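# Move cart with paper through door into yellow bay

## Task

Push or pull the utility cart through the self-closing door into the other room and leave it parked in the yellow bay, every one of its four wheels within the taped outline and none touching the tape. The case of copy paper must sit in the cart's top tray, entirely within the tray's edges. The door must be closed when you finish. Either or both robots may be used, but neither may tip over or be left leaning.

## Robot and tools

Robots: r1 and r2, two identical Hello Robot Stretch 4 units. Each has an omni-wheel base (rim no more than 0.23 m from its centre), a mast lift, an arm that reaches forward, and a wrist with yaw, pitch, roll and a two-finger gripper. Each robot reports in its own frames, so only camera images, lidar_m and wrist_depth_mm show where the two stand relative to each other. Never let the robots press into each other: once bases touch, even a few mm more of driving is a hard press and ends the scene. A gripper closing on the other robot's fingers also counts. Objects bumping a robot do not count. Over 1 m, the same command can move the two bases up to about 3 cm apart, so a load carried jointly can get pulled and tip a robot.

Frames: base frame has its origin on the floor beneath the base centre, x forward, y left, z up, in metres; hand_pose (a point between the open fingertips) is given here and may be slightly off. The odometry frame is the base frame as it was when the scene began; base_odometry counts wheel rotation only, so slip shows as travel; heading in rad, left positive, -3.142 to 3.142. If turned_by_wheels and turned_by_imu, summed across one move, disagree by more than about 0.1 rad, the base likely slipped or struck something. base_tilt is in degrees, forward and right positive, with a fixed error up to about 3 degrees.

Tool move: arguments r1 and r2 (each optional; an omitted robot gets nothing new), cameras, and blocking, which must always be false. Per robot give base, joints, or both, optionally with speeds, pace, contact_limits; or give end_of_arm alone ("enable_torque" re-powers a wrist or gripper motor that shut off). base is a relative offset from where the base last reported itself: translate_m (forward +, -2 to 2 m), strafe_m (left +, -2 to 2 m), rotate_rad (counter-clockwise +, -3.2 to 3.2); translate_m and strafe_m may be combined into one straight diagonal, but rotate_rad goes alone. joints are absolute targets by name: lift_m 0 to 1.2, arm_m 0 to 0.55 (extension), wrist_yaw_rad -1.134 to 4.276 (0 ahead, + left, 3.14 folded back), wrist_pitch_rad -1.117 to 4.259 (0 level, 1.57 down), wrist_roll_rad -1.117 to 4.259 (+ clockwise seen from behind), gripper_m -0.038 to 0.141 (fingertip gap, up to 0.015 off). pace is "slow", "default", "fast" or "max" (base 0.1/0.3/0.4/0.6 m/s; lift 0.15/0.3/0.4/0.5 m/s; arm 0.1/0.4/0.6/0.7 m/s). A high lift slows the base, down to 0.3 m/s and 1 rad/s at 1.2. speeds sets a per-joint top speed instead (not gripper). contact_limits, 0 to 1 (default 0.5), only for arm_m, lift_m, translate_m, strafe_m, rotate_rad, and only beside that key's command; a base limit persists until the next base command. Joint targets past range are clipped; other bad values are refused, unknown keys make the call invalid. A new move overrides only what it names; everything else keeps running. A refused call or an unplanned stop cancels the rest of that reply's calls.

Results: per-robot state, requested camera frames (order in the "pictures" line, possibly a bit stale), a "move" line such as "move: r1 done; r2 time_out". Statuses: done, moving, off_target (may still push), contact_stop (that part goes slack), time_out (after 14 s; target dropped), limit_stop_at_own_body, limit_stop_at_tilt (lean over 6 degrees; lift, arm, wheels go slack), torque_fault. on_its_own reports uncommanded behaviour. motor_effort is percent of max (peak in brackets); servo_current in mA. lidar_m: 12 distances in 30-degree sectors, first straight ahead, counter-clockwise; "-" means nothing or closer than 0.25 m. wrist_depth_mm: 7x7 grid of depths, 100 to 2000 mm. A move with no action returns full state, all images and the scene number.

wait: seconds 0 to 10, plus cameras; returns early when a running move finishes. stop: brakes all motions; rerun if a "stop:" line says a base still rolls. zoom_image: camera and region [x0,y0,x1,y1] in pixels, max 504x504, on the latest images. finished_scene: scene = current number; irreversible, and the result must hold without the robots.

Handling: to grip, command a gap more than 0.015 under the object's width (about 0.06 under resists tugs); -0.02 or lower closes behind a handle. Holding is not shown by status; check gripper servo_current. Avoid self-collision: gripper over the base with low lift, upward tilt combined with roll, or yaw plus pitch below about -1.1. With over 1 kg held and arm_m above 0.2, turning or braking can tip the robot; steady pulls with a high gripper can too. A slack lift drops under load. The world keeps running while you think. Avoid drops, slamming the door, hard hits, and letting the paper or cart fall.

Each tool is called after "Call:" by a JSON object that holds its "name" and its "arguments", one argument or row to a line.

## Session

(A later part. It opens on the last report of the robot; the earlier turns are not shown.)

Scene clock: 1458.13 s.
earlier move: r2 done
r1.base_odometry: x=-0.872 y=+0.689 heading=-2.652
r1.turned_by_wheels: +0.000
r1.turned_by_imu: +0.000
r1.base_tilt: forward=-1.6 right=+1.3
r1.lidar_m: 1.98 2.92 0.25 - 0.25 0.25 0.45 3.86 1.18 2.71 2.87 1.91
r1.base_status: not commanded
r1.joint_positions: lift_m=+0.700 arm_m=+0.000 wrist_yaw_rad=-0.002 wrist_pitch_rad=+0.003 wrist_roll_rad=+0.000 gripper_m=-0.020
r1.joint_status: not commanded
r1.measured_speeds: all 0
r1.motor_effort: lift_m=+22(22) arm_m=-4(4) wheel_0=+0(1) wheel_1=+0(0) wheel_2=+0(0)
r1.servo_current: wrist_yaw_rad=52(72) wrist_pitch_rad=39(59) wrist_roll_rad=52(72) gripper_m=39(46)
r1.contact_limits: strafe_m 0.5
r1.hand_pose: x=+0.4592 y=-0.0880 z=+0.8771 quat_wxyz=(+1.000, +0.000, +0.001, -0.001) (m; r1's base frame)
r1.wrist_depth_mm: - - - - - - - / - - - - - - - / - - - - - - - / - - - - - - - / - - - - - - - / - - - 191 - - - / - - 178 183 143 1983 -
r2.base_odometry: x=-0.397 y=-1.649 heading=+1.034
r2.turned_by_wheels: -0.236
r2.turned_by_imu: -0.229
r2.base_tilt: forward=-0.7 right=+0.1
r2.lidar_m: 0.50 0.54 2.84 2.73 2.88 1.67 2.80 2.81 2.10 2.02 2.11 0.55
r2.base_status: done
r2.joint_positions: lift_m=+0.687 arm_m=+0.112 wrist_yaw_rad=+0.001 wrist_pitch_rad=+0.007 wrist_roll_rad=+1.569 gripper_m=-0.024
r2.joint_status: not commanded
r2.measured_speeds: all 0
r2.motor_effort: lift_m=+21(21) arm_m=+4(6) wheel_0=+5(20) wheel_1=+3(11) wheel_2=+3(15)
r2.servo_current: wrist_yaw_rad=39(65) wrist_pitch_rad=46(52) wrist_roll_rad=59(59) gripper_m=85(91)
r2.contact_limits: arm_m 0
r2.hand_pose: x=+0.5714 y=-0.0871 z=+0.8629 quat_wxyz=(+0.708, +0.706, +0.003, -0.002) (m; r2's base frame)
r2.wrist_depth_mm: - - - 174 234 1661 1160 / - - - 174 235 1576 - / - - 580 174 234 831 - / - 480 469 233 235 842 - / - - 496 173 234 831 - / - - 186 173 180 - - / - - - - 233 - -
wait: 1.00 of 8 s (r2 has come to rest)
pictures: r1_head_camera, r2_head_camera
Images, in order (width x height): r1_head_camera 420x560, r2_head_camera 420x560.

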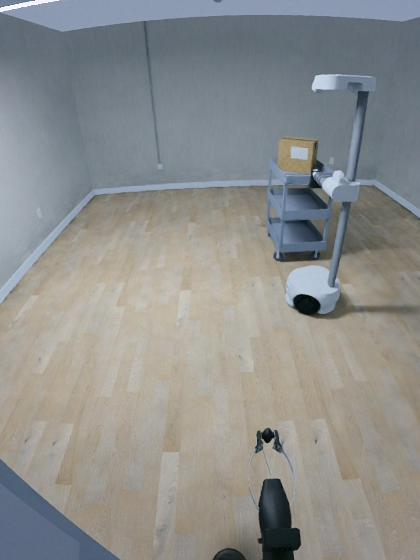

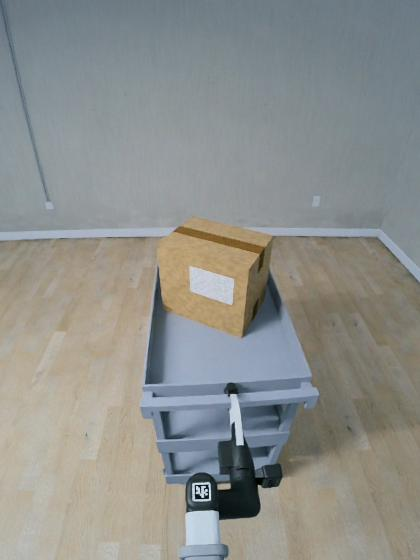

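Call:
{"name": "move", "arguments": {
  "blocking": false,
  "r2": {"base":{"translate_m":-1.08,"strafe_m":-0.03},"pace":"slow"}
}}

Call:
{"name": "wait", "arguments": {
  "seconds": 10
}}

Call:
{"name": "wait", "arguments": {
  "seconds": 5,
  "cameras": ["r1_head_camera","r1_head_right_camera","r2_head_camera","r1_head_left_camera","r2_head_left_camera","r2_head_right_camera"]
}}

Scene clock: 1465.97 s.
move: r2 moving
r1: as last shown
r1.lidar_m: 1.97 2.92 0.25 - 0.25 0.25 0.46 3.83 1.20 2.72 2.85 1.91
r1.motor_effort: lift_m=+22(22) arm_m=-4(4) wheel_0=+0(0) wheel_1=+0(0) wheel_2=+0(0)
r1.servo_current: wrist_yaw_rad=39(59) wrist_pitch_rad=39(52) wrist_roll_rad=52(65) gripper_m=46(46)
r1.contact_limits: strafe_m 0.5
r1.wrist_depth_mm: - - - - - - - / - - - - - - - / - - - - - - - / - - - - - - - / - - - - - - - / - - - 191 - - - / - - 177 183 143 1921 -
r2.base_odometry: x=-0.403 y=-1.660 heading=+1.034
r2.turned_by_wheels: +0.000
r2.turned_by_imu: +0.001
r2.base_tilt: forward=-0.7 right=+0.0
r2.lidar_m: 0.48 0.57 2.83 2.73 2.86 1.71 2.78 2.79 2.06 2.02 2.13 0.54
r2.base_status: translate_m moving; strafe_m moving
r2.joint_positions: lift_m=+0.687 arm_m=+0.112 wrist_yaw_rad=+0.001 wrist_pitch_rad=+0.007 wrist_roll_rad=+1.569 gripper_m=-0.024
r2.joint_status: not commanded
r2.measured_speeds: translate_m=-0.050 strafe_m=-0.001 rotate_rad=+0.000 lift_m=+0.000 arm_m=+0.000 wrist_yaw_rad=+0.000 wrist_pitch_rad=+0.000 wrist_roll_rad=+0.000
r2.motor_effort: lift_m=+21(21) arm_m=+3(4) wheel_0=-8(8) wheel_1=-6(7) wheel_2=+13(13)
r2.servo_current: wrist_yaw_rad=46(52) wrist_pitch_rad=46(52) wrist_roll_rad=33(52) gripper_m=78(91)
r2.contact_limits: arm_m 0
r2.hand_pose: x=+0.5714 y=-0.0871 z=+0.8629 quat_wxyz=(+0.708, +0.706, +0.003, -0.002) (m; r2's base frame)
r2.wrist_depth_mm: - - - 171 232 1661 1160 / - - - 172 232 1576 - / - - 564 173 233 820 - / - 477 469 233 233 831 - / - - 508 174 235 820 - / - - 185 174 180 - - / - - - - 235 - -
pictures: none

Scene clock: 1475.97 s.
earlier move: r2 moving
r1.base_odometry: x=-0.872 y=+0.689 heading=-2.652
r1.turned_by_wheels: +0.000
r1.turned_by_imu: -0.001
r1.base_tilt: forward=-1.6 right=+1.3
r1.lidar_m: 5.01 2.90 0.25 - 0.25 0.25 0.44 3.85 1.22 2.72 1.22 1.05
r1.base_status: not commanded
r1.joint_positions: lift_m=+0.700 arm_m=+0.000 wrist_yaw_rad=-0.002 wrist_pitch_rad=+0.003 wrist_roll_rad=+0.000 gripper_m=-0.020
r1.joint_status: not commanded
r1.measured_speeds: all 0
r1.motor_effort: lift_m=+22(22) arm_m=-4(4) wheel_0=+0(1) wheel_1=+0(0) wheel_2=+0(0)
r1.servo_current: wrist_yaw_rad=33(78) wrist_pitch_rad=39(52) wrist_roll_rad=52(72) gripper_m=39(52)
r1.contact_limits: strafe_m 0.5
r1.hand_pose: x=+0.4592 y=-0.0880 z=+0.8771 quat_wxyz=(+1.000, +0.000, +0.001, -0.001) (m; r1's base frame)
r1.wrist_depth_mm: - - - - - - - / - - - - - - - / - - - - - - - / - - - - - 1618 1098 / - - - - - - - / - - - 191 1576 - - / - - 178 184 144 - -
r2.base_odometry: x=-0.885 y=-2.522 heading=+1.033
r2.turned_by_wheels: -0.001
r2.turned_by_imu: -0.003
r2.base_tilt: forward=-0.6 right=+0.1
r2.lidar_m: 0.51 3.87 2.86 2.78 0.90 0.95 1.78 1.87 2.02 1.96 2.07 0.51
r2.base_status: translate_m moving; strafe_m moving
r2.joint_positions: lift_m=+0.687 arm_m=+0.112 wrist_yaw_rad=-0.002 wrist_pitch_rad=+0.007 wrist_roll_rad=+1.569 gripper_m=-0.024
r2.joint_status: not commanded
r2.measured_speeds: translate_m=-0.099 strafe_m=-0.003 rotate_rad=-0.001 lift_m=+0.000 arm_m=+0.000 wrist_yaw_rad=+0.000 wrist_pitch_rad=+0.000 wrist_roll_rad=+0.000
r2.motor_effort: lift_m=+20(21) arm_m=+4(4) wheel_0=-7(13) wheel_1=-7(9) wheel_2=+7(14)
r2.servo_current: wrist_yaw_rad=46(65) wrist_pitch_rad=52(59) wrist_roll_rad=39(65) gripper_m=85(98)
r2.contact_limits: arm_m 0
r2.hand_pose: x=+0.5711 y=-0.0879 z=+0.8629 quat_wxyz=(+0.708, +0.706, +0.002, -0.003) (m; r2's base frame)
r2.wrist_depth_mm: - - - 153 209 1576 - / - - 585 158 216 - - / - - 459 162 220 - - / - - 480 166 226 831 - / - - 549 170 232 - - / - - 186 174 180 - - / - - - - - 1708 488
wait: 10.00 s; no rest
pictures: none

Scene clock: 1477.57 s.
earlier move: r2 done
r1.base_odometry: x=-0.872 y=+0.689 heading=-2.652
r1.turned_by_wheels: +0.000
r1.turned_by_imu: +0.000
r1.base_tilt: forward=-1.6 right=+1.3
r1.lidar_m: 5.02 2.92 0.25 - 0.25 0.25 0.45 3.86 1.18 2.73 1.08 1.00
r1.base_status: not commanded
r1.joint_positions: lift_m=+0.700 arm_m=+0.000 wrist_yaw_rad=-0.002 wrist_pitch_rad=+0.003 wrist_roll_rad=+0.000 gripper_m=-0.020
r1.joint_status: not commanded
r1.measured_speeds: all 0
r1.motor_effort: lift_m=+22(22) arm_m=-4(4) wheel_0=+0(1) wheel_1=+0(0) wheel_2=+0(0)
r1.servo_current: wrist_yaw_rad=59(78) wrist_pitch_rad=46(52) wrist_roll_rad=46(72) gripper_m=39(52)
r1.contact_limits: strafe_m 0.5
r1.hand_pose: x=+0.4592 y=-0.0880 z=+0.8771 quat_wxyz=(+1.000, +0.000, +0.001, -0.001) (m; r1's base frame)
r1.wrist_depth_mm: - - - - - - - / - - - - - - - / - - - - - - - / - - - - - 1618 1008 / - - - - - - - / - - - 191 1576 - - / - - 178 183 144 - -
r2.base_odometry: x=-0.924 y=-2.592 heading=+1.033
r2.turned_by_wheels: +0.000
r2.turned_by_imu: +0.000
r2.base_tilt: forward=-0.7 right=+0.0
r2.lidar_m: 0.53 3.89 2.87 2.79 0.80 0.98 1.69 1.76 2.04 1.96 2.04 0.52
r2.base_status: done
r2.joint_positions: lift_m=+0.687 arm_m=+0.112 wrist_yaw_rad=-0.002 wrist_pitch_rad=+0.007 wrist_roll_rad=+1.569 gripper_m=-0.024
r2.joint_status: not commanded
r2.measured_speeds: all 0
r2.motor_effort: lift_m=+20(21) arm_m=+4(4) wheel_0=-7(13) wheel_1=-5(9) wheel_2=+3(14)
r2.servo_current: wrist_yaw_rad=39(65) wrist_pitch_rad=46(59) wrist_roll_rad=46(65) gripper_m=91(98)
r2.contact_limits: arm_m 0
r2.hand_pose: x=+0.5711 y=-0.0879 z=+0.8629 quat_wxyz=(+0.708, +0.706, +0.002, -0.003) (m; r2's base frame)
r2.wrist_depth_mm: - - - 152 208 1576 - / - - 569 157 213 - - / - 500 449 160 219 - - / - - 484 165 224 831 - / - - 554 170 231 - - / - - 186 174 180 - - / - - - - - 1708 504
wait: 1.60 of 5 s (r2 has come to rest)
pictures: r1_head_camera, r1_head_left_camera, r1_head_right_camera, r2_head_camera, r2_head_left_camera, r2_head_right_camera
Images, in order (width x height): r1_head_camera 420x560, r1_head_left_camera 420x672, r1_head_right_camera 420x672, r2_head_camera 420x560, r2_head_left_camera 420x672, r2_head_right_camera 420x672.

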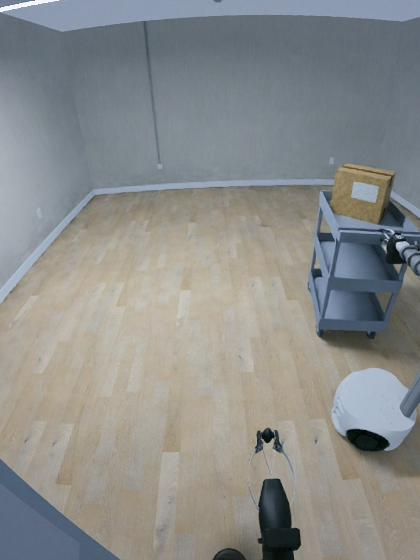

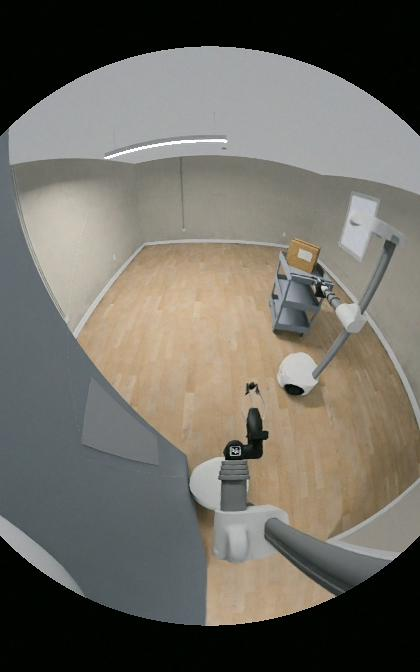

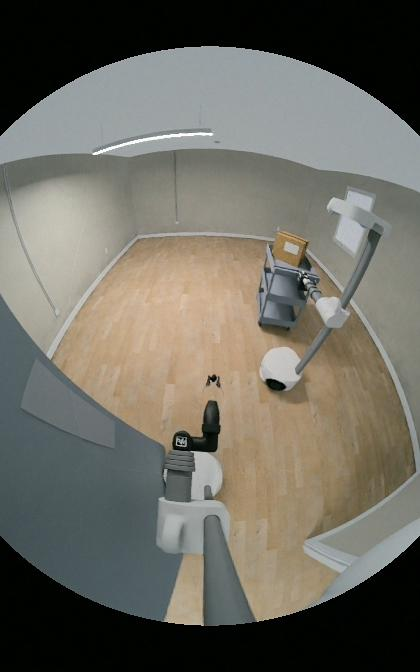

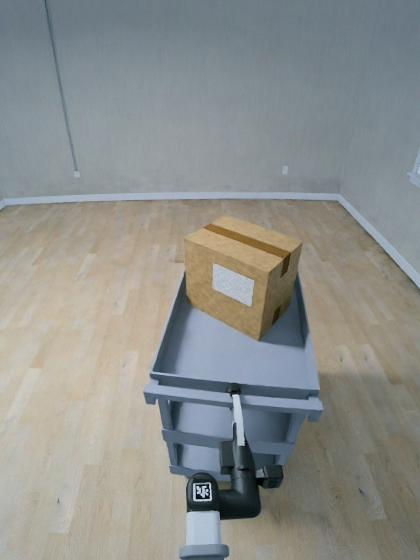

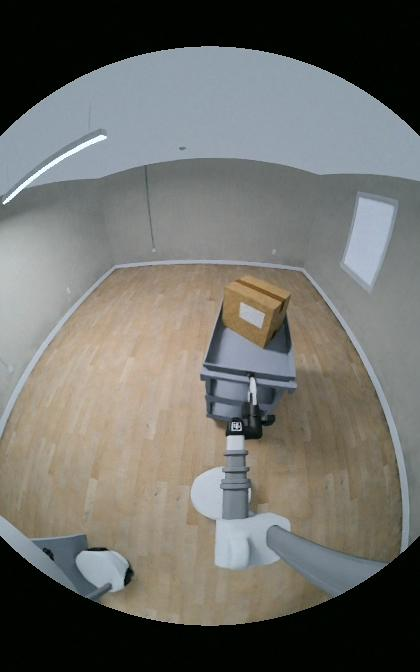

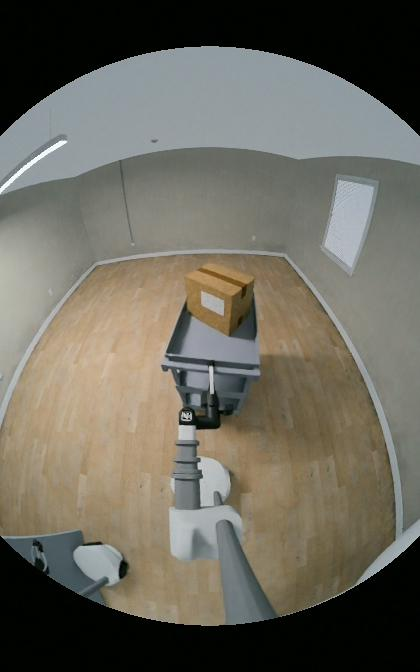

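Call:
{"name": "move", "arguments": {
  "blocking": false,
  "r2": {"base":{"strafe_m":0.26},"pace":"slow"}
}}

Call:
{"name": "wait", "arguments": {
  "seconds": 8,
  "cameras": ["r1_head_camera","r1_head_right_camera","r2_head_camera","r2_head_left_camera","r2_head_right_camera"]
}}

Scene clock: 1503.73 s.
move: r2 moving
r1: as last shown
r1.lidar_m: 5.02 2.93 0.25 - 0.25 0.25 0.44 3.86 1.19 2.73 1.09 1.00
r1.servo_current: wrist_yaw_rad=46(65) wrist_pitch_rad=46(46) wrist_roll_rad=39(65) gripper_m=46(46)
r1.contact_limits: strafe_m 0.5
r2.base_odometry: x=-0.937 y=-2.584 heading=+1.032
r2.turned_by_wheels: +0.000
r2.turned_by_imu: +0.000
r2.base_tilt: forward=-0.7 right=+0.1
r2.lidar_m: 0.50 3.88 2.89 2.76 0.82 0.98 1.69 1.79 2.04 1.96 2.07 0.51
r2.base_status: strafe_m moving
r2.joint_positions: lift_m=+0.687 arm_m=+0.112 wrist_yaw_rad=-0.005 wrist_pitch_rad=+0.007 wrist_roll_rad=+1.569 gripper_m=-0.024
r2.joint_status: not commanded
r2.measured_speeds: translate_m=+0.000 strafe_m=+0.056 rotate_rad=-0.001 lift_m=+0.000 arm_m=+0.000 wrist_yaw_rad=+0.000 wrist_pitch_rad=+0.000 wrist_roll_rad=+0.000
r2.motor_effort: lift_m=+21(21) arm_m=+3(4) wheel_0=-13(15) wheel_1=+7(7) wheel_2=-1(3)
r2.servo_current: wrist_yaw_rad=46(59) wrist_pitch_rad=46(52) wrist_roll_rad=46(46) gripper_m=85(85)
r2.contact_limits: arm_m 0
r2.hand_pose: x=+0.5709 y=-0.0887 z=+0.8629 quat_wxyz=(+0.708, +0.706, +0.001, -0.004) (m; r2's base frame)
r2.wrist_depth_mm: - - - 151 208 1576 - / - - 564 156 213 - - / - 492 449 160 220 - - / - - 480 165 226 831 - / - - 554 169 231 - - / - - 185 174 181 - - / - - - - - 1708 500
pictures: none

Scene clock: 1506.97 s.
earlier move: r2 done
r1.base_odometry: x=-0.872 y=+0.689 heading=-2.652
r1.turned_by_wheels: +0.000
r1.turned_by_imu: +0.000
r1.base_tilt: forward=-1.6 right=+1.3
r1.lidar_m: 1.62 2.91 0.25 - 0.25 0.25 0.46 3.87 1.18 2.73 2.84 0.84
r1.base_status: not commanded
r1.joint_positions: lift_m=+0.700 arm_m=+0.000 wrist_yaw_rad=-0.002 wrist_pitch_rad=+0.003 wrist_roll_rad=+0.000 gripper_m=-0.020
r1.joint_status: not commanded
r1.measured_speeds: all 0
r1.motor_effort: lift_m=+22(22) arm_m=-4(4) wheel_0=+0(1) wheel_1=+0(0) wheel_2=+0(0)
r1.servo_current: wrist_yaw_rad=59(72) wrist_pitch_rad=39(52) wrist_roll_rad=52(65) gripper_m=46(52)
r1.contact_limits: strafe_m 0.5
r1.hand_pose: x=+0.4592 y=-0.0880 z=+0.8771 quat_wxyz=(+1.000, +0.000, +0.001, -0.001) (m; r1's base frame)
r1.wrist_depth_mm: - - - - - - - / - - - - - - - / - - - - - - 574 / - - - - - 960 615 / - - - - - - - / - - - 191 179 - - / - - 178 183 143 - -
r2.base_odometry: x=-1.147 y=-2.458 heading=+1.033
r2.turned_by_wheels: +0.000
r2.turned_by_imu: +0.000
r2.base_tilt: forward=-0.7 right=+0.0
r2.lidar_m: 0.56 3.56 2.63 2.52 1.05 0.65 1.73 1.79 2.32 2.22 2.35 0.47
r2.base_status: done
r2.joint_positions: lift_m=+0.687 arm_m=+0.112 wrist_yaw_rad=-0.005 wrist_pitch_rad=+0.007 wrist_roll_rad=+1.569 gripper_m=-0.024
r2.joint_status: not commanded
r2.measured_speeds: all 0
r2.motor_effort: lift_m=+21(21) arm_m=+4(4) wheel_0=-6(17) wheel_1=+2(7) wheel_2=+0(3)
r2.servo_current: wrist_yaw_rad=52(65) wrist_pitch_rad=46(59) wrist_roll_rad=46(59) gripper_m=91(91)
r2.contact_limits: arm_m 0
r2.hand_pose: x=+0.5709 y=-0.0888 z=+0.8629 quat_wxyz=(+0.708, +0.706, +0.001, -0.004) (m; r2's base frame)
r2.wrist_depth_mm: - 384 384 - 154 - - / - 399 404 106 167 - - / - - 508 114 183 - - / - - - 128 201 - - / - - - 146 224 1756 - / - - 186 162 180 1576 480 / - - - - - - 1182
wait: 3.23 of 8 s (r2 has come to rest)
pictures: r1_head_camera, r1_head_right_camera, r2_head_camera, r2_head_left_camera, r2_head_right_camera
Images, in order (width x height): r1_head_camera 420x560, r1_head_right_camera 420x672, r2_head_camera 420x560, r2_head_left_camera 420x672, r2_head_right_camera 420x672.

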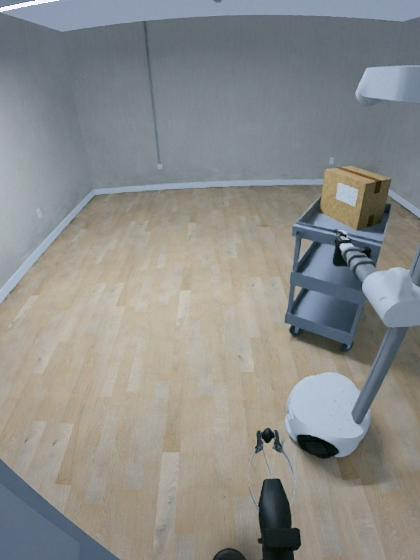

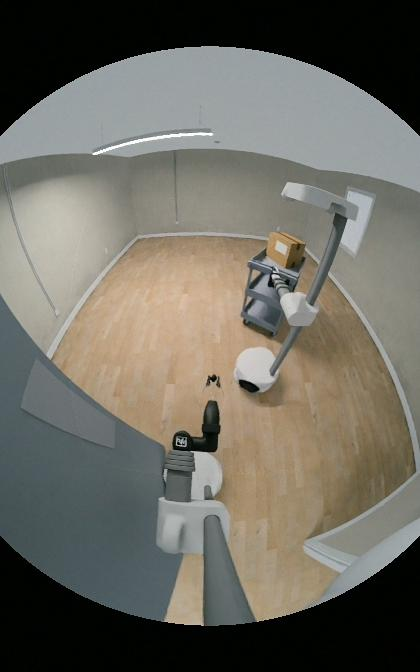

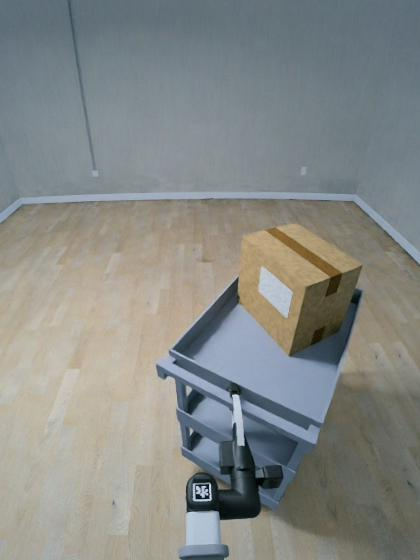

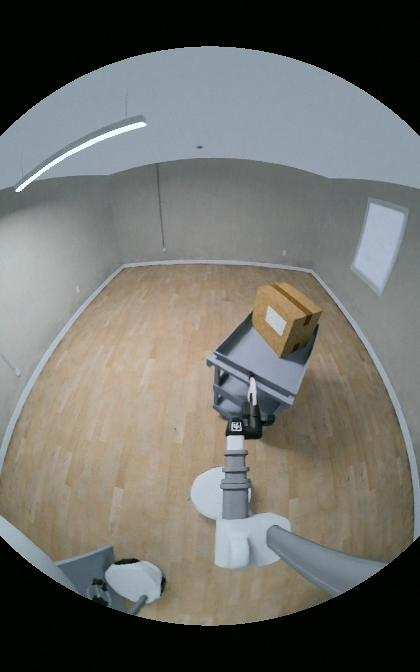

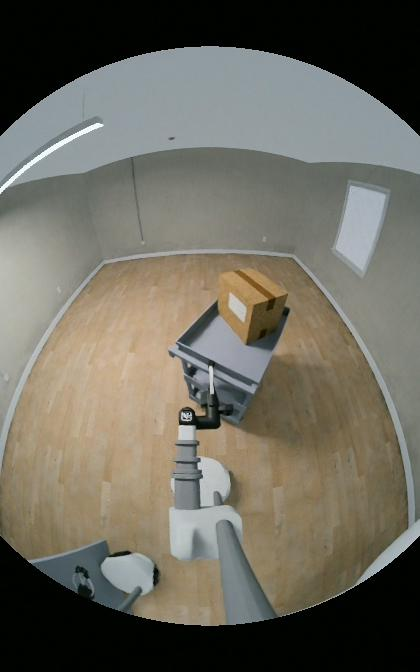

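Call:
{"name": "move", "arguments": {
  "blocking": false,
  "r2": {"base":{"translate_m":-0.3,"strafe_m":0.02},"pace":"slow"}
}}

Call:
{"name": "wait", "arguments": {
  "seconds": 8,
  "cameras": ["r1_head_camera","r1_head_right_camera","r2_head_camera","r2_head_left_camera","r2_head_right_camera"]
}}

Scene clock: 1520.40 s.
move: r2 moving
r1: as last shown
r1.lidar_m: 1.61 2.91 0.25 - 0.25 0.25 0.45 3.85 1.20 2.72 2.87 0.80
r1.servo_current: wrist_yaw_rad=46(59) wrist_pitch_rad=46(46) wrist_roll_rad=52(65) gripper_m=46(52)
r1.contact_limits: strafe_m 0.5
r1.wrist_depth_mm: - - - - - - - / - - - - - - - / - - - - - - 574 / - - - - - 946 609 / - - - - - - - / - - - 191 178 - - / - - 178 184 144 - -
r2.base_odometry: x=-1.155 y=-2.468 heading=+1.032
r2.turned_by_wheels: +0.000
r2.turned_by_imu: +0.000
r2.base_tilt: forward=-0.7 right=+0.1
r2.lidar_m: 0.56 3.56 2.64 2.52 0.66 0.62 1.73 1.77 2.32 2.20 2.32 0.44
r2.base_status: translate_m moving; strafe_m moving
r2.joint_positions: lift_m=+0.687 arm_m=+0.112 wrist_yaw_rad=-0.005 wrist_pitch_rad=+0.007 wrist_roll_rad=+1.569 gripper_m=-0.024
r2.joint_status: not commanded
r2.measured_speeds: translate_m=-0.049 strafe_m=+0.003 rotate_rad=+0.000 lift_m=+0.000 arm_m=+0.000 wrist_yaw_rad=+0.000 wrist_pitch_rad=+0.000 wrist_roll_rad=+0.000
r2.motor_effort: lift_m=+20(21) arm_m=+4(4) wheel_0=-11(13) wheel_1=-8(9) wheel_2=+11(11)
r2.servo_current: wrist_yaw_rad=52(65) wrist_pitch_rad=46(52) wrist_roll_rad=52(52) gripper_m=85(85)
r2.contact_limits: arm_m 0
r2.hand_pose: x=+0.5709 y=-0.0888 z=+0.8629 quat_wxyz=(+0.708, +0.706, +0.001, -0.004) (m; r2's base frame)
r2.wrist_depth_mm: - 382 384 - 153 - - / - 402 404 106 167 - - / - - 508 114 183 - - / - - - 128 202 - - / - - - 147 226 1708 - / - - 186 166 180 1618 480 / - - - - - - 1182
pictures: none

Scene clock: 1524.20 s.
earlier move: r2 done
r1.base_odometry: x=-0.872 y=+0.689 heading=-2.652
r1.turned_by_wheels: +0.000
r1.turned_by_imu: +0.000
r1.base_tilt: forward=-1.6 right=+1.3
r1.lidar_m: 5.01 2.92 0.25 - 0.25 0.25 0.48 3.83 1.19 2.73 0.63 0.60
r1.base_status: not commanded
r1.joint_positions: lift_m=+0.700 arm_m=+0.000 wrist_yaw_rad=-0.002 wrist_pitch_rad=+0.003 wrist_roll_rad=+0.000 gripper_m=-0.020
r1.joint_status: not commanded
r1.measured_speeds: all 0
r1.motor_effort: lift_m=+22(22) arm_m=-4(4) wheel_0=+0(1) wheel_1=+0(0) wheel_2=+0(0)
r1.servo_current: wrist_yaw_rad=33(72) wrist_pitch_rad=39(52) wrist_roll_rad=46(72) gripper_m=46(52)
r1.contact_limits: strafe_m 0.5
r1.hand_pose: x=+0.4592 y=-0.0880 z=+0.8771 quat_wxyz=(+1.000, +0.000, +0.001, -0.001) (m; r1's base frame)
r1.wrist_depth_mm: - - - - - - - / - - - - - - - / - - - - - - - / - - - - - 1255 597 / - - - - - - - / - - - 191 179 - - / - - 179 183 144 - -
r2.base_odometry: x=-1.318 y=-2.706 heading=+1.033
r2.turned_by_wheels: +0.000
r2.turned_by_imu: +0.002
r2.base_tilt: forward=-0.7 right=+0.1
r2.lidar_m: 0.55 3.54 2.61 2.49 0.44 0.59 1.48 1.46 2.06 2.23 2.36 0.48
r2.base_status: done
r2.joint_positions: lift_m=+0.687 arm_m=+0.112 wrist_yaw_rad=+0.001 wrist_pitch_rad=+0.007 wrist_roll_rad=+1.569 gripper_m=-0.024
r2.joint_status: not commanded
r2.measured_speeds: all 0
r2.motor_effort: lift_m=+20(21) arm_m=+4(4) wheel_0=-1(13) wheel_1=-4(9) wheel_2=+7(13)
r2.servo_current: wrist_yaw_rad=46(65) wrist_pitch_rad=46(52) wrist_roll_rad=52(59) gripper_m=78(91)
r2.contact_limits: arm_m 0
r2.hand_pose: x=+0.5714 y=-0.0870 z=+0.8629 quat_wxyz=(+0.708, +0.706, +0.003, -0.002) (m; r2's base frame)
r2.wrist_depth_mm: - 421 418 105 162 - - / - 394 394 117 174 - - / - - 477 124 188 - - / - - 603 135 206 - - / - - - 151 225 1661 - / - - 187 167 180 1576 484 / - - - - - 1863 1182
wait: 3.80 of 8 s (r2 has come to rest)
pictures: r1_head_camera, r1_head_right_camera, r2_head_camera, r2_head_left_camera, r2_head_right_camera
Images, in order (width x height): r1_head_camera 420x560, r1_head_right_camera 420x672, r2_head_camera 420x560, r2_head_left_camera 420x672, r2_head_right_camera 420x672.

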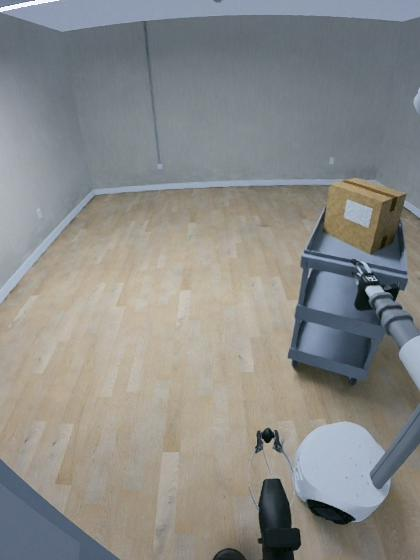

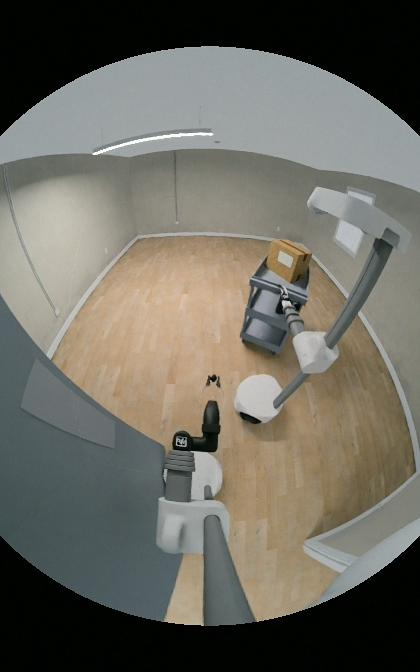

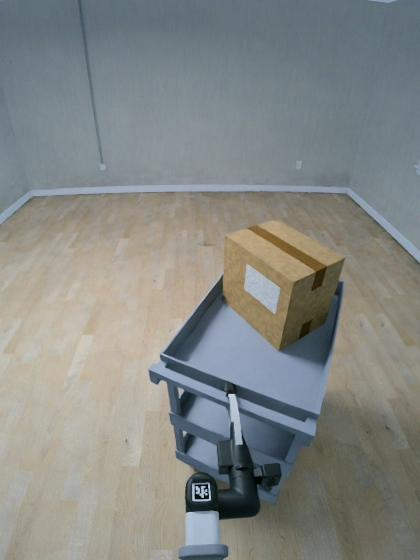

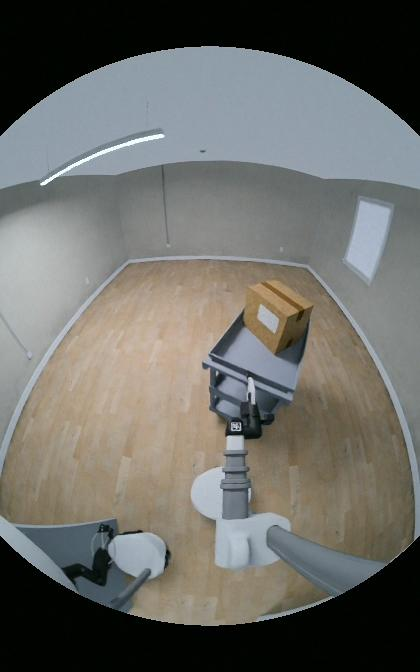

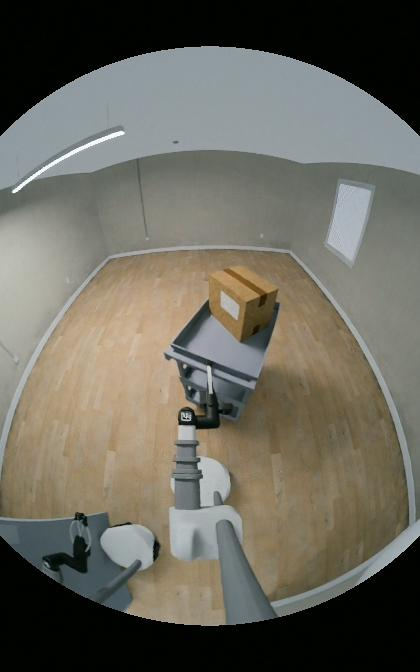

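Call:
{"name": "move", "arguments": {
  "blocking": false,
  "r2": {"base":{"translate_m":-0.4,"strafe_m":-0.02},"pace":"slow","contact_limits":{"translate_m":0.2,"strafe_m":0.2}}
}}

Call:
{"name": "wait", "arguments": {
  "seconds": 8,
  "cameras": ["r1_head_camera","r1_head_right_camera","r2_head_camera","r2_head_left_camera","r2_head_right_camera"]
}}

r2: "contact_limits": translate_m and strafe_m are given together and make one move, which takes one limit: state it under one of them only
Scene clock: 1536.43 s.
r1.base_odometry: x=-0.872 y=+0.689 heading=-2.652
r1.turned_by_wheels: +0.000
r1.turned_by_imu: +0.000
r1.base_tilt: forward=-1.6 right=+1.3
r1.lidar_m: 5.02 2.91 0.25 - 0.25 0.25 0.45 3.86 1.19 2.72 0.65 0.61
r1.base_status: not commanded
r1.joint_positions: lift_m=+0.700 arm_m=+0.000 wrist_yaw_rad=-0.002 wrist_pitch_rad=+0.003 wrist_roll_rad=+0.000 gripper_m=-0.020
r1.joint_status: not commanded
r1.measured_speeds: all 0
r1.motor_effort: lift_m=+22(22) arm_m=-4(4) wheel_0=+0(1) wheel_1=+0(0) wheel_2=+0(0)
r1.servo_current: wrist_yaw_rad=46(72) wrist_pitch_rad=39(52) wrist_roll_rad=59(72) gripper_m=46(52)
r1.contact_limits: strafe_m 0.5
r1.hand_pose: x=+0.4592 y=-0.0880 z=+0.8771 quat_wxyz=(+1.000, +0.000, +0.001, -0.001) (m; r1's base frame)
r1.wrist_depth_mm: - - - - - - - / - - - - - - - / - - - - - - - / - - - - - 1255 597 / - - - - - - - / - - - 191 179 - - / - - 177 183 144 - -
r2.base_odometry: x=-1.318 y=-2.706 heading=+1.033
r2.turned_by_wheels: +0.000
r2.turned_by_imu: +0.000
r2.base_tilt: forward=-0.7 right=+0.1
r2.lidar_m: 0.54 3.50 2.62 2.51 0.44 0.58 1.46 1.45 2.06 2.20 2.36 0.47
r2.base_status: done
r2.joint_positions: lift_m=+0.687 arm_m=+0.112 wrist_yaw_rad=+0.001 wrist_pitch_rad=+0.007 wrist_roll_rad=+1.569 gripper_m=-0.024
r2.joint_status: not commanded
r2.measured_speeds: all 0
r2.motor_effort: lift_m=+20(21) arm_m=+4(4) wheel_0=-2(13) wheel_1=-4(9) wheel_2=+7(13)
r2.servo_current: wrist_yaw_rad=46(65) wrist_pitch_rad=52(52) wrist_roll_rad=52(59) gripper_m=78(91)
r2.contact_limits: arm_m 0
r2.hand_pose: x=+0.5714 y=-0.0870 z=+0.8629 quat_wxyz=(+0.708, +0.706, +0.003, -0.002) (m; r2's base frame)
r2.wrist_depth_mm: - 418 418 105 162 - - / - 394 394 117 174 - - / - - 477 124 189 - - / - - 609 135 205 - - / - - - 151 225 1756 - / - - 187 167 179 1618 484 / - - - - - 1863 1205
pictures: none

not run: a call was refused earlier in this reply.

Call:
{"name": "move", "arguments": {
  "blocking": false,
  "r2": {"base":{"translate_m":-0.4,"strafe_m":-0.02},"pace":"slow","contact_limits":{"translate_m":0.3}}
}}

Call:
{"name": "wait", "arguments": {
  "seconds": 8,
  "cameras": ["r1_head_camera","r1_head_right_camera","r2_head_camera","r2_head_left_camera","r2_head_right_camera"]
}}

Scene clock: 1540.83 s.
move: r2 moving
r1.base_odometry: x=-0.872 y=+0.689 heading=-2.652
r1.turned_by_wheels: +0.000
r1.turned_by_imu: +0.000
r1.base_tilt: forward=-1.6 right=+1.3
r1.lidar_m: 5.00 2.94 0.25 - 0.25 0.25 0.44 3.86 1.19 2.77 0.63 0.59
r1.base_status: not commanded
r1.joint_positions: lift_m=+0.700 arm_m=+0.000 wrist_yaw_rad=-0.002 wrist_pitch_rad=+0.003 wrist_roll_rad=+0.000 gripper_m=-0.020
r1.joint_status: not commanded
r1.measured_speeds: all 0
r1.motor_effort: lift_m=+22(22) arm_m=-4(4) wheel_0=+0(1) wheel_1=+0(0) wheel_2=+0(0)
r1.servo_current: wrist_yaw_rad=59(65) wrist_pitch_rad=39(46) wrist_roll_rad=46(65) gripper_m=39(46)
r1.contact_limits: strafe_m 0.5
r1.hand_pose: x=+0.4592 y=-0.0880 z=+0.8771 quat_wxyz=(+1.000, +0.000, +0.001, -0.001) (m; r1's base frame)
r1.wrist_depth_mm: - - - - - - - / - - - - - - - / - - - - - - - / - - - - - 1229 597 / - - - - - - 1430 / - - - 191 179 - - / - - 178 183 143 - -
r2.base_odometry: x=-1.324 y=-2.717 heading=+1.033
r2.turned_by_wheels: +0.000
r2.turned_by_imu: +0.001
r2.base_tilt: forward=-0.7 right=+0.0
r2.lidar_m: 0.52 3.50 2.62 2.49 0.42 0.58 1.44 1.44 2.06 2.22 2.36 0.48
r2.base_status: translate_m moving; strafe_m moving
r2.joint_positions: lift_m=+0.687 arm_m=+0.112 wrist_yaw_rad=+0.002 wrist_pitch_rad=+0.007 wrist_roll_rad=+1.569 gripper_m=-0.024
r2.joint_status: not commanded
r2.measured_speeds: translate_m=-0.049 strafe_m=-0.002 rotate_rad=+0.000 lift_m=+0.000 arm_m=+0.000 wrist_yaw_rad=+0.002 wrist_pitch_rad=+0.000 wrist_roll_rad=+0.000
r2.motor_effort: lift_m=+20(21) arm_m=+4(4) wheel_0=-5(5) wheel_1=-5(7) wheel_2=+12(13)
r2.servo_current: wrist_yaw_rad=39(52) wrist_pitch_rad=46(52) wrist_roll_rad=39(52) gripper_m=85(85)
r2.contact_limits: arm_m 0; translate_m 0.3
r2.hand_pose: x=+0.5714 y=-0.0868 z=+0.8629 quat_wxyz=(+0.708, +0.706, +0.003, -0.002) (m; r2's base frame)
r2.wrist_depth_mm: - 421 418 106 162 - - / - 402 394 117 174 - - / - - 477 125 189 - - / - - 603 135 206 - - / - - - 151 225 1708 - / - - 187 167 179 1618 484 / - - - - - 1863 1182
pictures: none

Scene clock: 1545.63 s.
earlier move: r2 done
r1.base_odometry: x=-0.872 y=+0.689 heading=-2.652
r1.turned_by_wheels: +0.000
r1.turned_by_imu: +0.000
r1.base_tilt: forward=-1.6 right=+1.3
r1.lidar_m: 5.01 2.90 0.25 - 0.25 0.26 0.44 3.87 1.20 0.42 0.37 0.70
r1.base_status: not commanded
r1.joint_positions: lift_m=+0.700 arm_m=+0.000 wrist_yaw_rad=-0.002 wrist_pitch_rad=+0.003 wrist_roll_rad=+0.000 gripper_m=-0.020
r1.joint_status: not commanded
r1.measured_speeds: all 0
r1.motor_effort: lift_m=+22(22) arm_m=-4(4) wheel_0=+0(1) wheel_1=+0(1) wheel_2=+0(0)
r1.servo_current: wrist_yaw_rad=46(72) wrist_pitch_rad=46(52) wrist_roll_rad=52(78) gripper_m=39(52)
r1.contact_limits: strafe_m 0.5
r1.hand_pose: x=+0.4592 y=-0.0880 z=+0.8771 quat_wxyz=(+1.000, +0.000, +0.001, -0.001) (m; r1's base frame)
r1.wrist_depth_mm: - - - - - - - / - - - - - - - / - - - - - 991 854 / - - - - - 946 842 / - - - - - 654 - / - - - 191 1138 - - / - - 178 183 144 - -
r2.base_odometry: x=-1.506 y=-3.059 heading=+1.033
r2.turned_by_wheels: +0.000
r2.turned_by_imu: +0.002
r2.base_tilt: forward=-0.7 right=+0.0
r2.lidar_m: 0.54 3.53 0.44 0.39 0.36 1.00 4.09 1.06 1.49 2.20 2.31 0.51
r2.base_status: done
r2.joint_positions: lift_m=+0.687 arm_m=+0.112 wrist_yaw_rad=+0.003 wrist_pitch_rad=+0.007 wrist_roll_rad=+1.569 gripper_m=-0.024
r2.joint_status: not commanded
r2.measured_speeds: all 0
r2.motor_effort: lift_m=+21(21) arm_m=+4(4) wheel_0=-1(7) wheel_1=-3(8) wheel_2=+7(14)
r2.servo_current: wrist_yaw_rad=59(65) wrist_pitch_rad=46(59) wrist_roll_rad=46(59) gripper_m=78(91)
r2.contact_limits: arm_m 0; translate_m 0.3
r2.hand_pose: x=+0.5715 y=-0.0866 z=+0.8629 quat_wxyz=(+0.708, +0.706, +0.004, -0.002) (m; r2's base frame)
r2.wrist_depth_mm: - - - 136 191 - - / - - 480 141 199 768 - / - 449 436 148 208 - - / - - 508 156 218 - - / - - 609 165 229 - - / - - 187 172 180 1708 - / - - - - - - 484
wait: 4.80 of 8 s (r2 has come to rest)
pictures: r1_head_camera, r1_head_right_camera, r2_head_camera, r2_head_left_camera, r2_head_right_camera
Images, in order (width x height): r1_head_camera 420x560, r1_head_right_camera 420x672, r2_head_camera 420x560, r2_head_left_camera 420x672, r2_head_right_camera 420x672.

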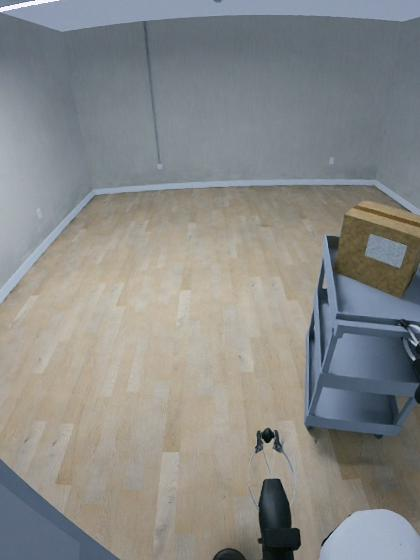

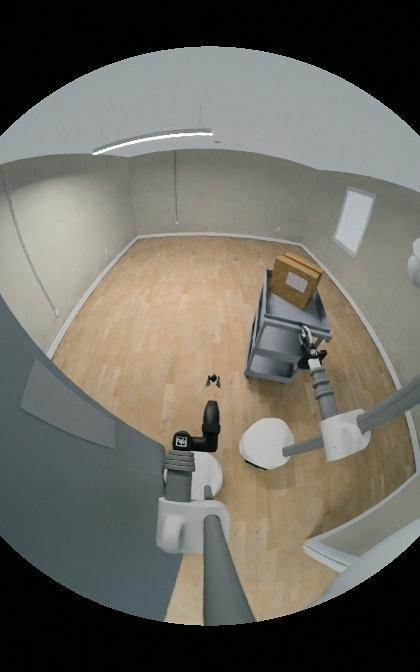

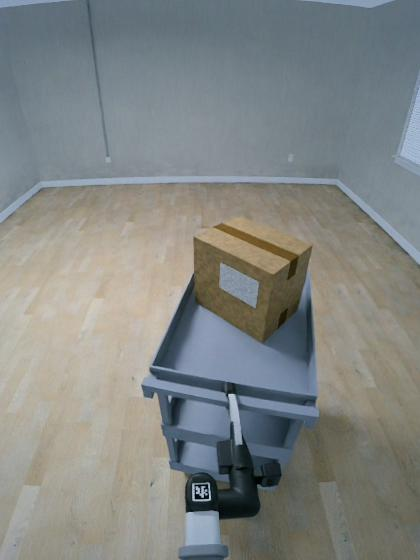

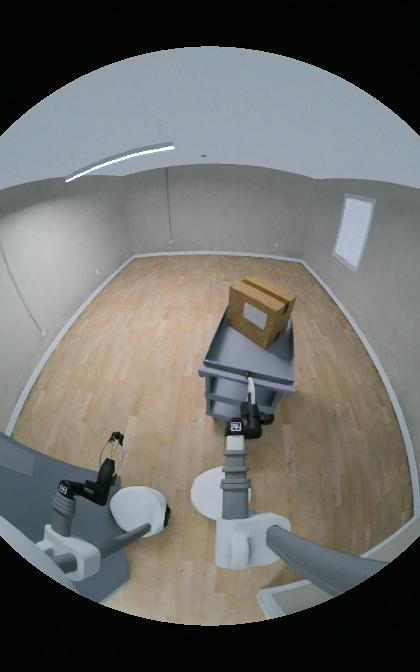

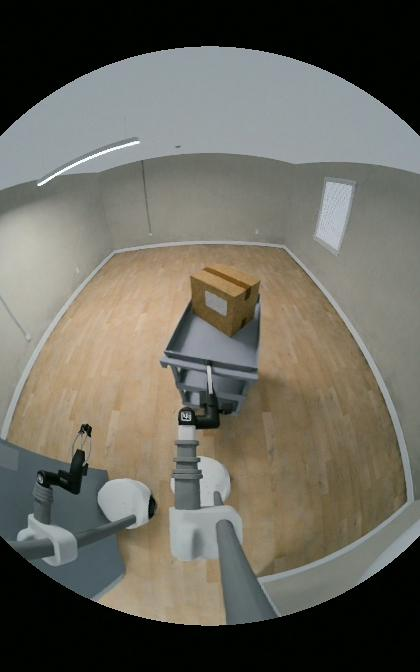

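Call:
{"name": "move", "arguments": {
  "blocking": false,
  "r2": {"base":{"translate_m":-0.35,"strafe_m":0.01},"pace":"slow","contact_limits":{"translate_m":0.3}}
}}

Call:
{"name": "wait", "arguments": {
  "seconds": 8,
  "cameras": ["r1_head_camera","r1_head_right_camera","r2_head_camera","r2_head_left_camera","r2_head_right_camera"]
}}

Scene clock: 1553.50 s.
move: r2 moving
r1: as last shown
r1.lidar_m: 5.02 2.90 0.25 - 0.25 0.25 0.47 3.83 1.18 0.41 0.38 0.73
r1.motor_effort: lift_m=+22(22) arm_m=-4(4) wheel_0=+0(1) wheel_1=+0(0) wheel_2=+0(0)
r1.servo_current: wrist_yaw_rad=59(65) wrist_pitch_rad=46(46) wrist_roll_rad=46(72) gripper_m=46(52)
r1.contact_limits: strafe_m 0.5
r1.wrist_depth_mm: - - - - - - - / - - - - - - - / - - - - - 976 866 / - - - - - 960 842 / - - - - - 654 - / - - - 190 1160 - - / - - 177 183 144 - -
r2.base_odometry: x=-1.513 y=-3.070 heading=+1.033
r2.turned_by_wheels: +0.000
r2.turned_by_imu: +0.000
r2.base_tilt: forward=-0.7 right=+0.1
r2.lidar_m: 0.54 3.53 0.42 0.39 0.39 1.00 4.09 1.05 1.44 2.20 2.31 0.52
r2.base_status: translate_m moving; strafe_m moving
r2.joint_positions: lift_m=+0.687 arm_m=+0.112 wrist_yaw_rad=+0.003 wrist_pitch_rad=+0.007 wrist_roll_rad=+1.569 gripper_m=-0.024
r2.joint_status: not commanded
r2.measured_speeds: translate_m=-0.049 strafe_m=+0.002 rotate_rad=+0.002 lift_m=+0.000 arm_m=+0.000 wrist_yaw_rad=+0.000 wrist_pitch_rad=+0.000 wrist_roll_rad=+0.000
r2.motor_effort: lift_m=+20(21) arm_m=+4(4) wheel_0=-7(7) wheel_1=-5(7) wheel_2=+11(13)
r2.servo_current: wrist_yaw_rad=52(52) wrist_pitch_rad=46(52) wrist_roll_rad=46(52) gripper_m=85(91)
r2.contact_limits: arm_m 0; translate_m 0.3
r2.hand_pose: x=+0.5715 y=-0.0866 z=+0.8629 quat_wxyz=(+0.708, +0.706, +0.004, -0.002) (m; r2's base frame)
r2.wrist_depth_mm: - - - 138 192 - - / - - 484 143 200 759 - / - 449 436 148 209 - - / - - 508 157 220 - - / - - 609 165 229 - - / - - 187 173 180 1756 - / - - - - - - 488
pictures: none

Scene clock: 1557.77 s.
earlier move: r2 done
r1.base_odometry: x=-0.872 y=+0.689 heading=-2.652
r1.turned_by_wheels: +0.000
r1.turned_by_imu: +0.000
r1.base_tilt: forward=-1.6 right=+1.3
r1.lidar_m: 5.01 2.94 0.25 - 0.25 0.25 0.44 3.84 0.36 0.33 0.53 0.56
r1.base_status: not commanded
r1.joint_positions: lift_m=+0.700 arm_m=+0.000 wrist_yaw_rad=-0.002 wrist_pitch_rad=+0.003 wrist_roll_rad=+0.000 gripper_m=-0.020
r1.joint_status: not commanded
r1.measured_speeds: all 0
r1.motor_effort: lift_m=+22(22) arm_m=-4(4) wheel_0=+1(1) wheel_1=+0(0) wheel_2=+0(0)
r1.servo_current: wrist_yaw_rad=59(72) wrist_pitch_rad=46(52) wrist_roll_rad=33(72) gripper_m=46(52)
r1.contact_limits: strafe_m 0.5
r1.hand_pose: x=+0.4592 y=-0.0880 z=+0.8771 quat_wxyz=(+1.000, +0.000, +0.001, -0.001) (m; r1's base frame)
r1.wrist_depth_mm: - - - - - - - / - - - - - - - / - - - - - - 603 / - - - - - - 603 / - - - - - 615 473 / - - - 191 - - 442 / - - 178 183 143 - -
r2.base_odometry: x=-1.694 y=-3.354 heading=+1.033
r2.turned_by_wheels: +0.000
r2.turned_by_imu: +0.000
r2.base_tilt: forward=-0.7 right=+0.1
r2.lidar_m: 0.49 0.61 0.38 0.33 0.73 0.93 3.68 0.73 0.97 2.21 2.32 0.56
r2.base_status: done
r2.joint_positions: lift_m=+0.687 arm_m=+0.112 wrist_yaw_rad=+0.002 wrist_pitch_rad=+0.007 wrist_roll_rad=+1.569 gripper_m=-0.024
r2.joint_status: not commanded
r2.measured_speeds: all 0
r2.motor_effort: lift_m=+20(21) arm_m=+4(4) wheel_0=-5(11) wheel_1=-4(8) wheel_2=+6(13)
r2.servo_current: wrist_yaw_rad=46(59) wrist_pitch_rad=46(59) wrist_roll_rad=59(59) gripper_m=85(91)
r2.contact_limits: arm_m 0; translate_m 0.3
r2.hand_pose: x=+0.5715 y=-0.0867 z=+0.8629 quat_wxyz=(+0.708, +0.706, +0.003, -0.002) (m; r2's base frame)
r2.wrist_depth_mm: - - - 160 218 1661 1138 / - - - 163 221 768 - / - - 484 166 225 820 - / - - 473 229 229 842 - / - - 530 171 232 - - / - - 186 174 180 - - / - - - - - - 500
wait: 4.27 of 8 s (r2 has come to rest)
pictures: r1_head_camera, r1_head_right_camera, r2_head_camera, r2_head_left_camera, r2_head_right_camera
Images, in order (width x height): r1_head_camera 420x560, r1_head_right_camera 420x672, r2_head_camera 420x560, r2_head_left_camera 420x672, r2_head_right_camera 420x672.

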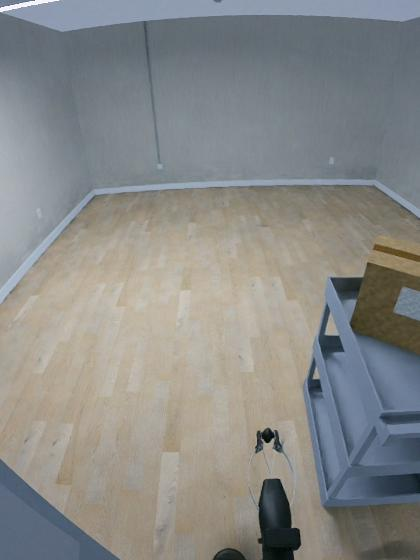

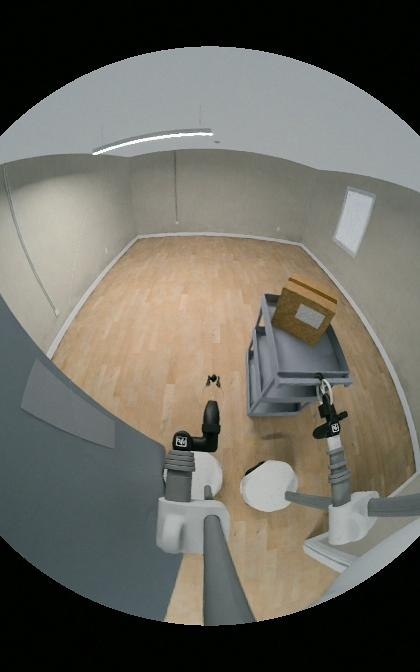

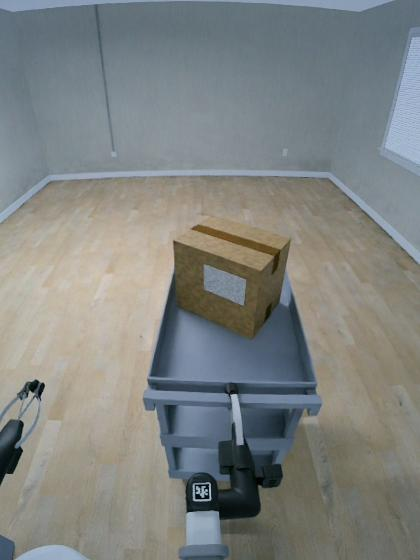

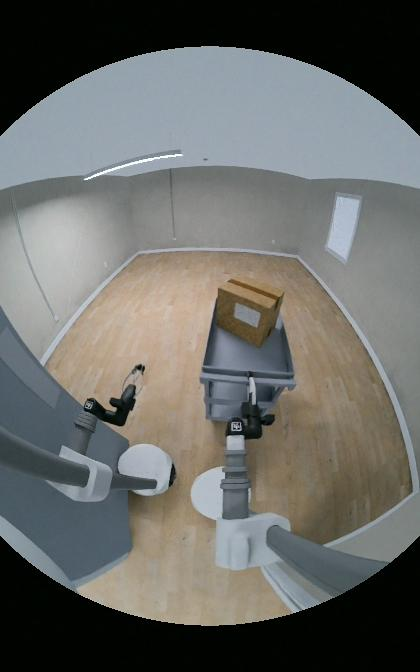

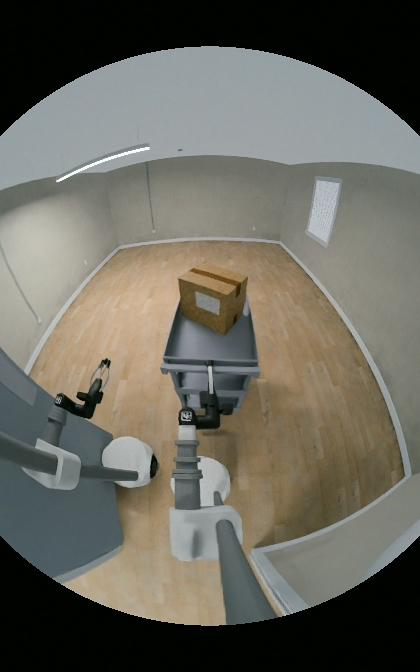

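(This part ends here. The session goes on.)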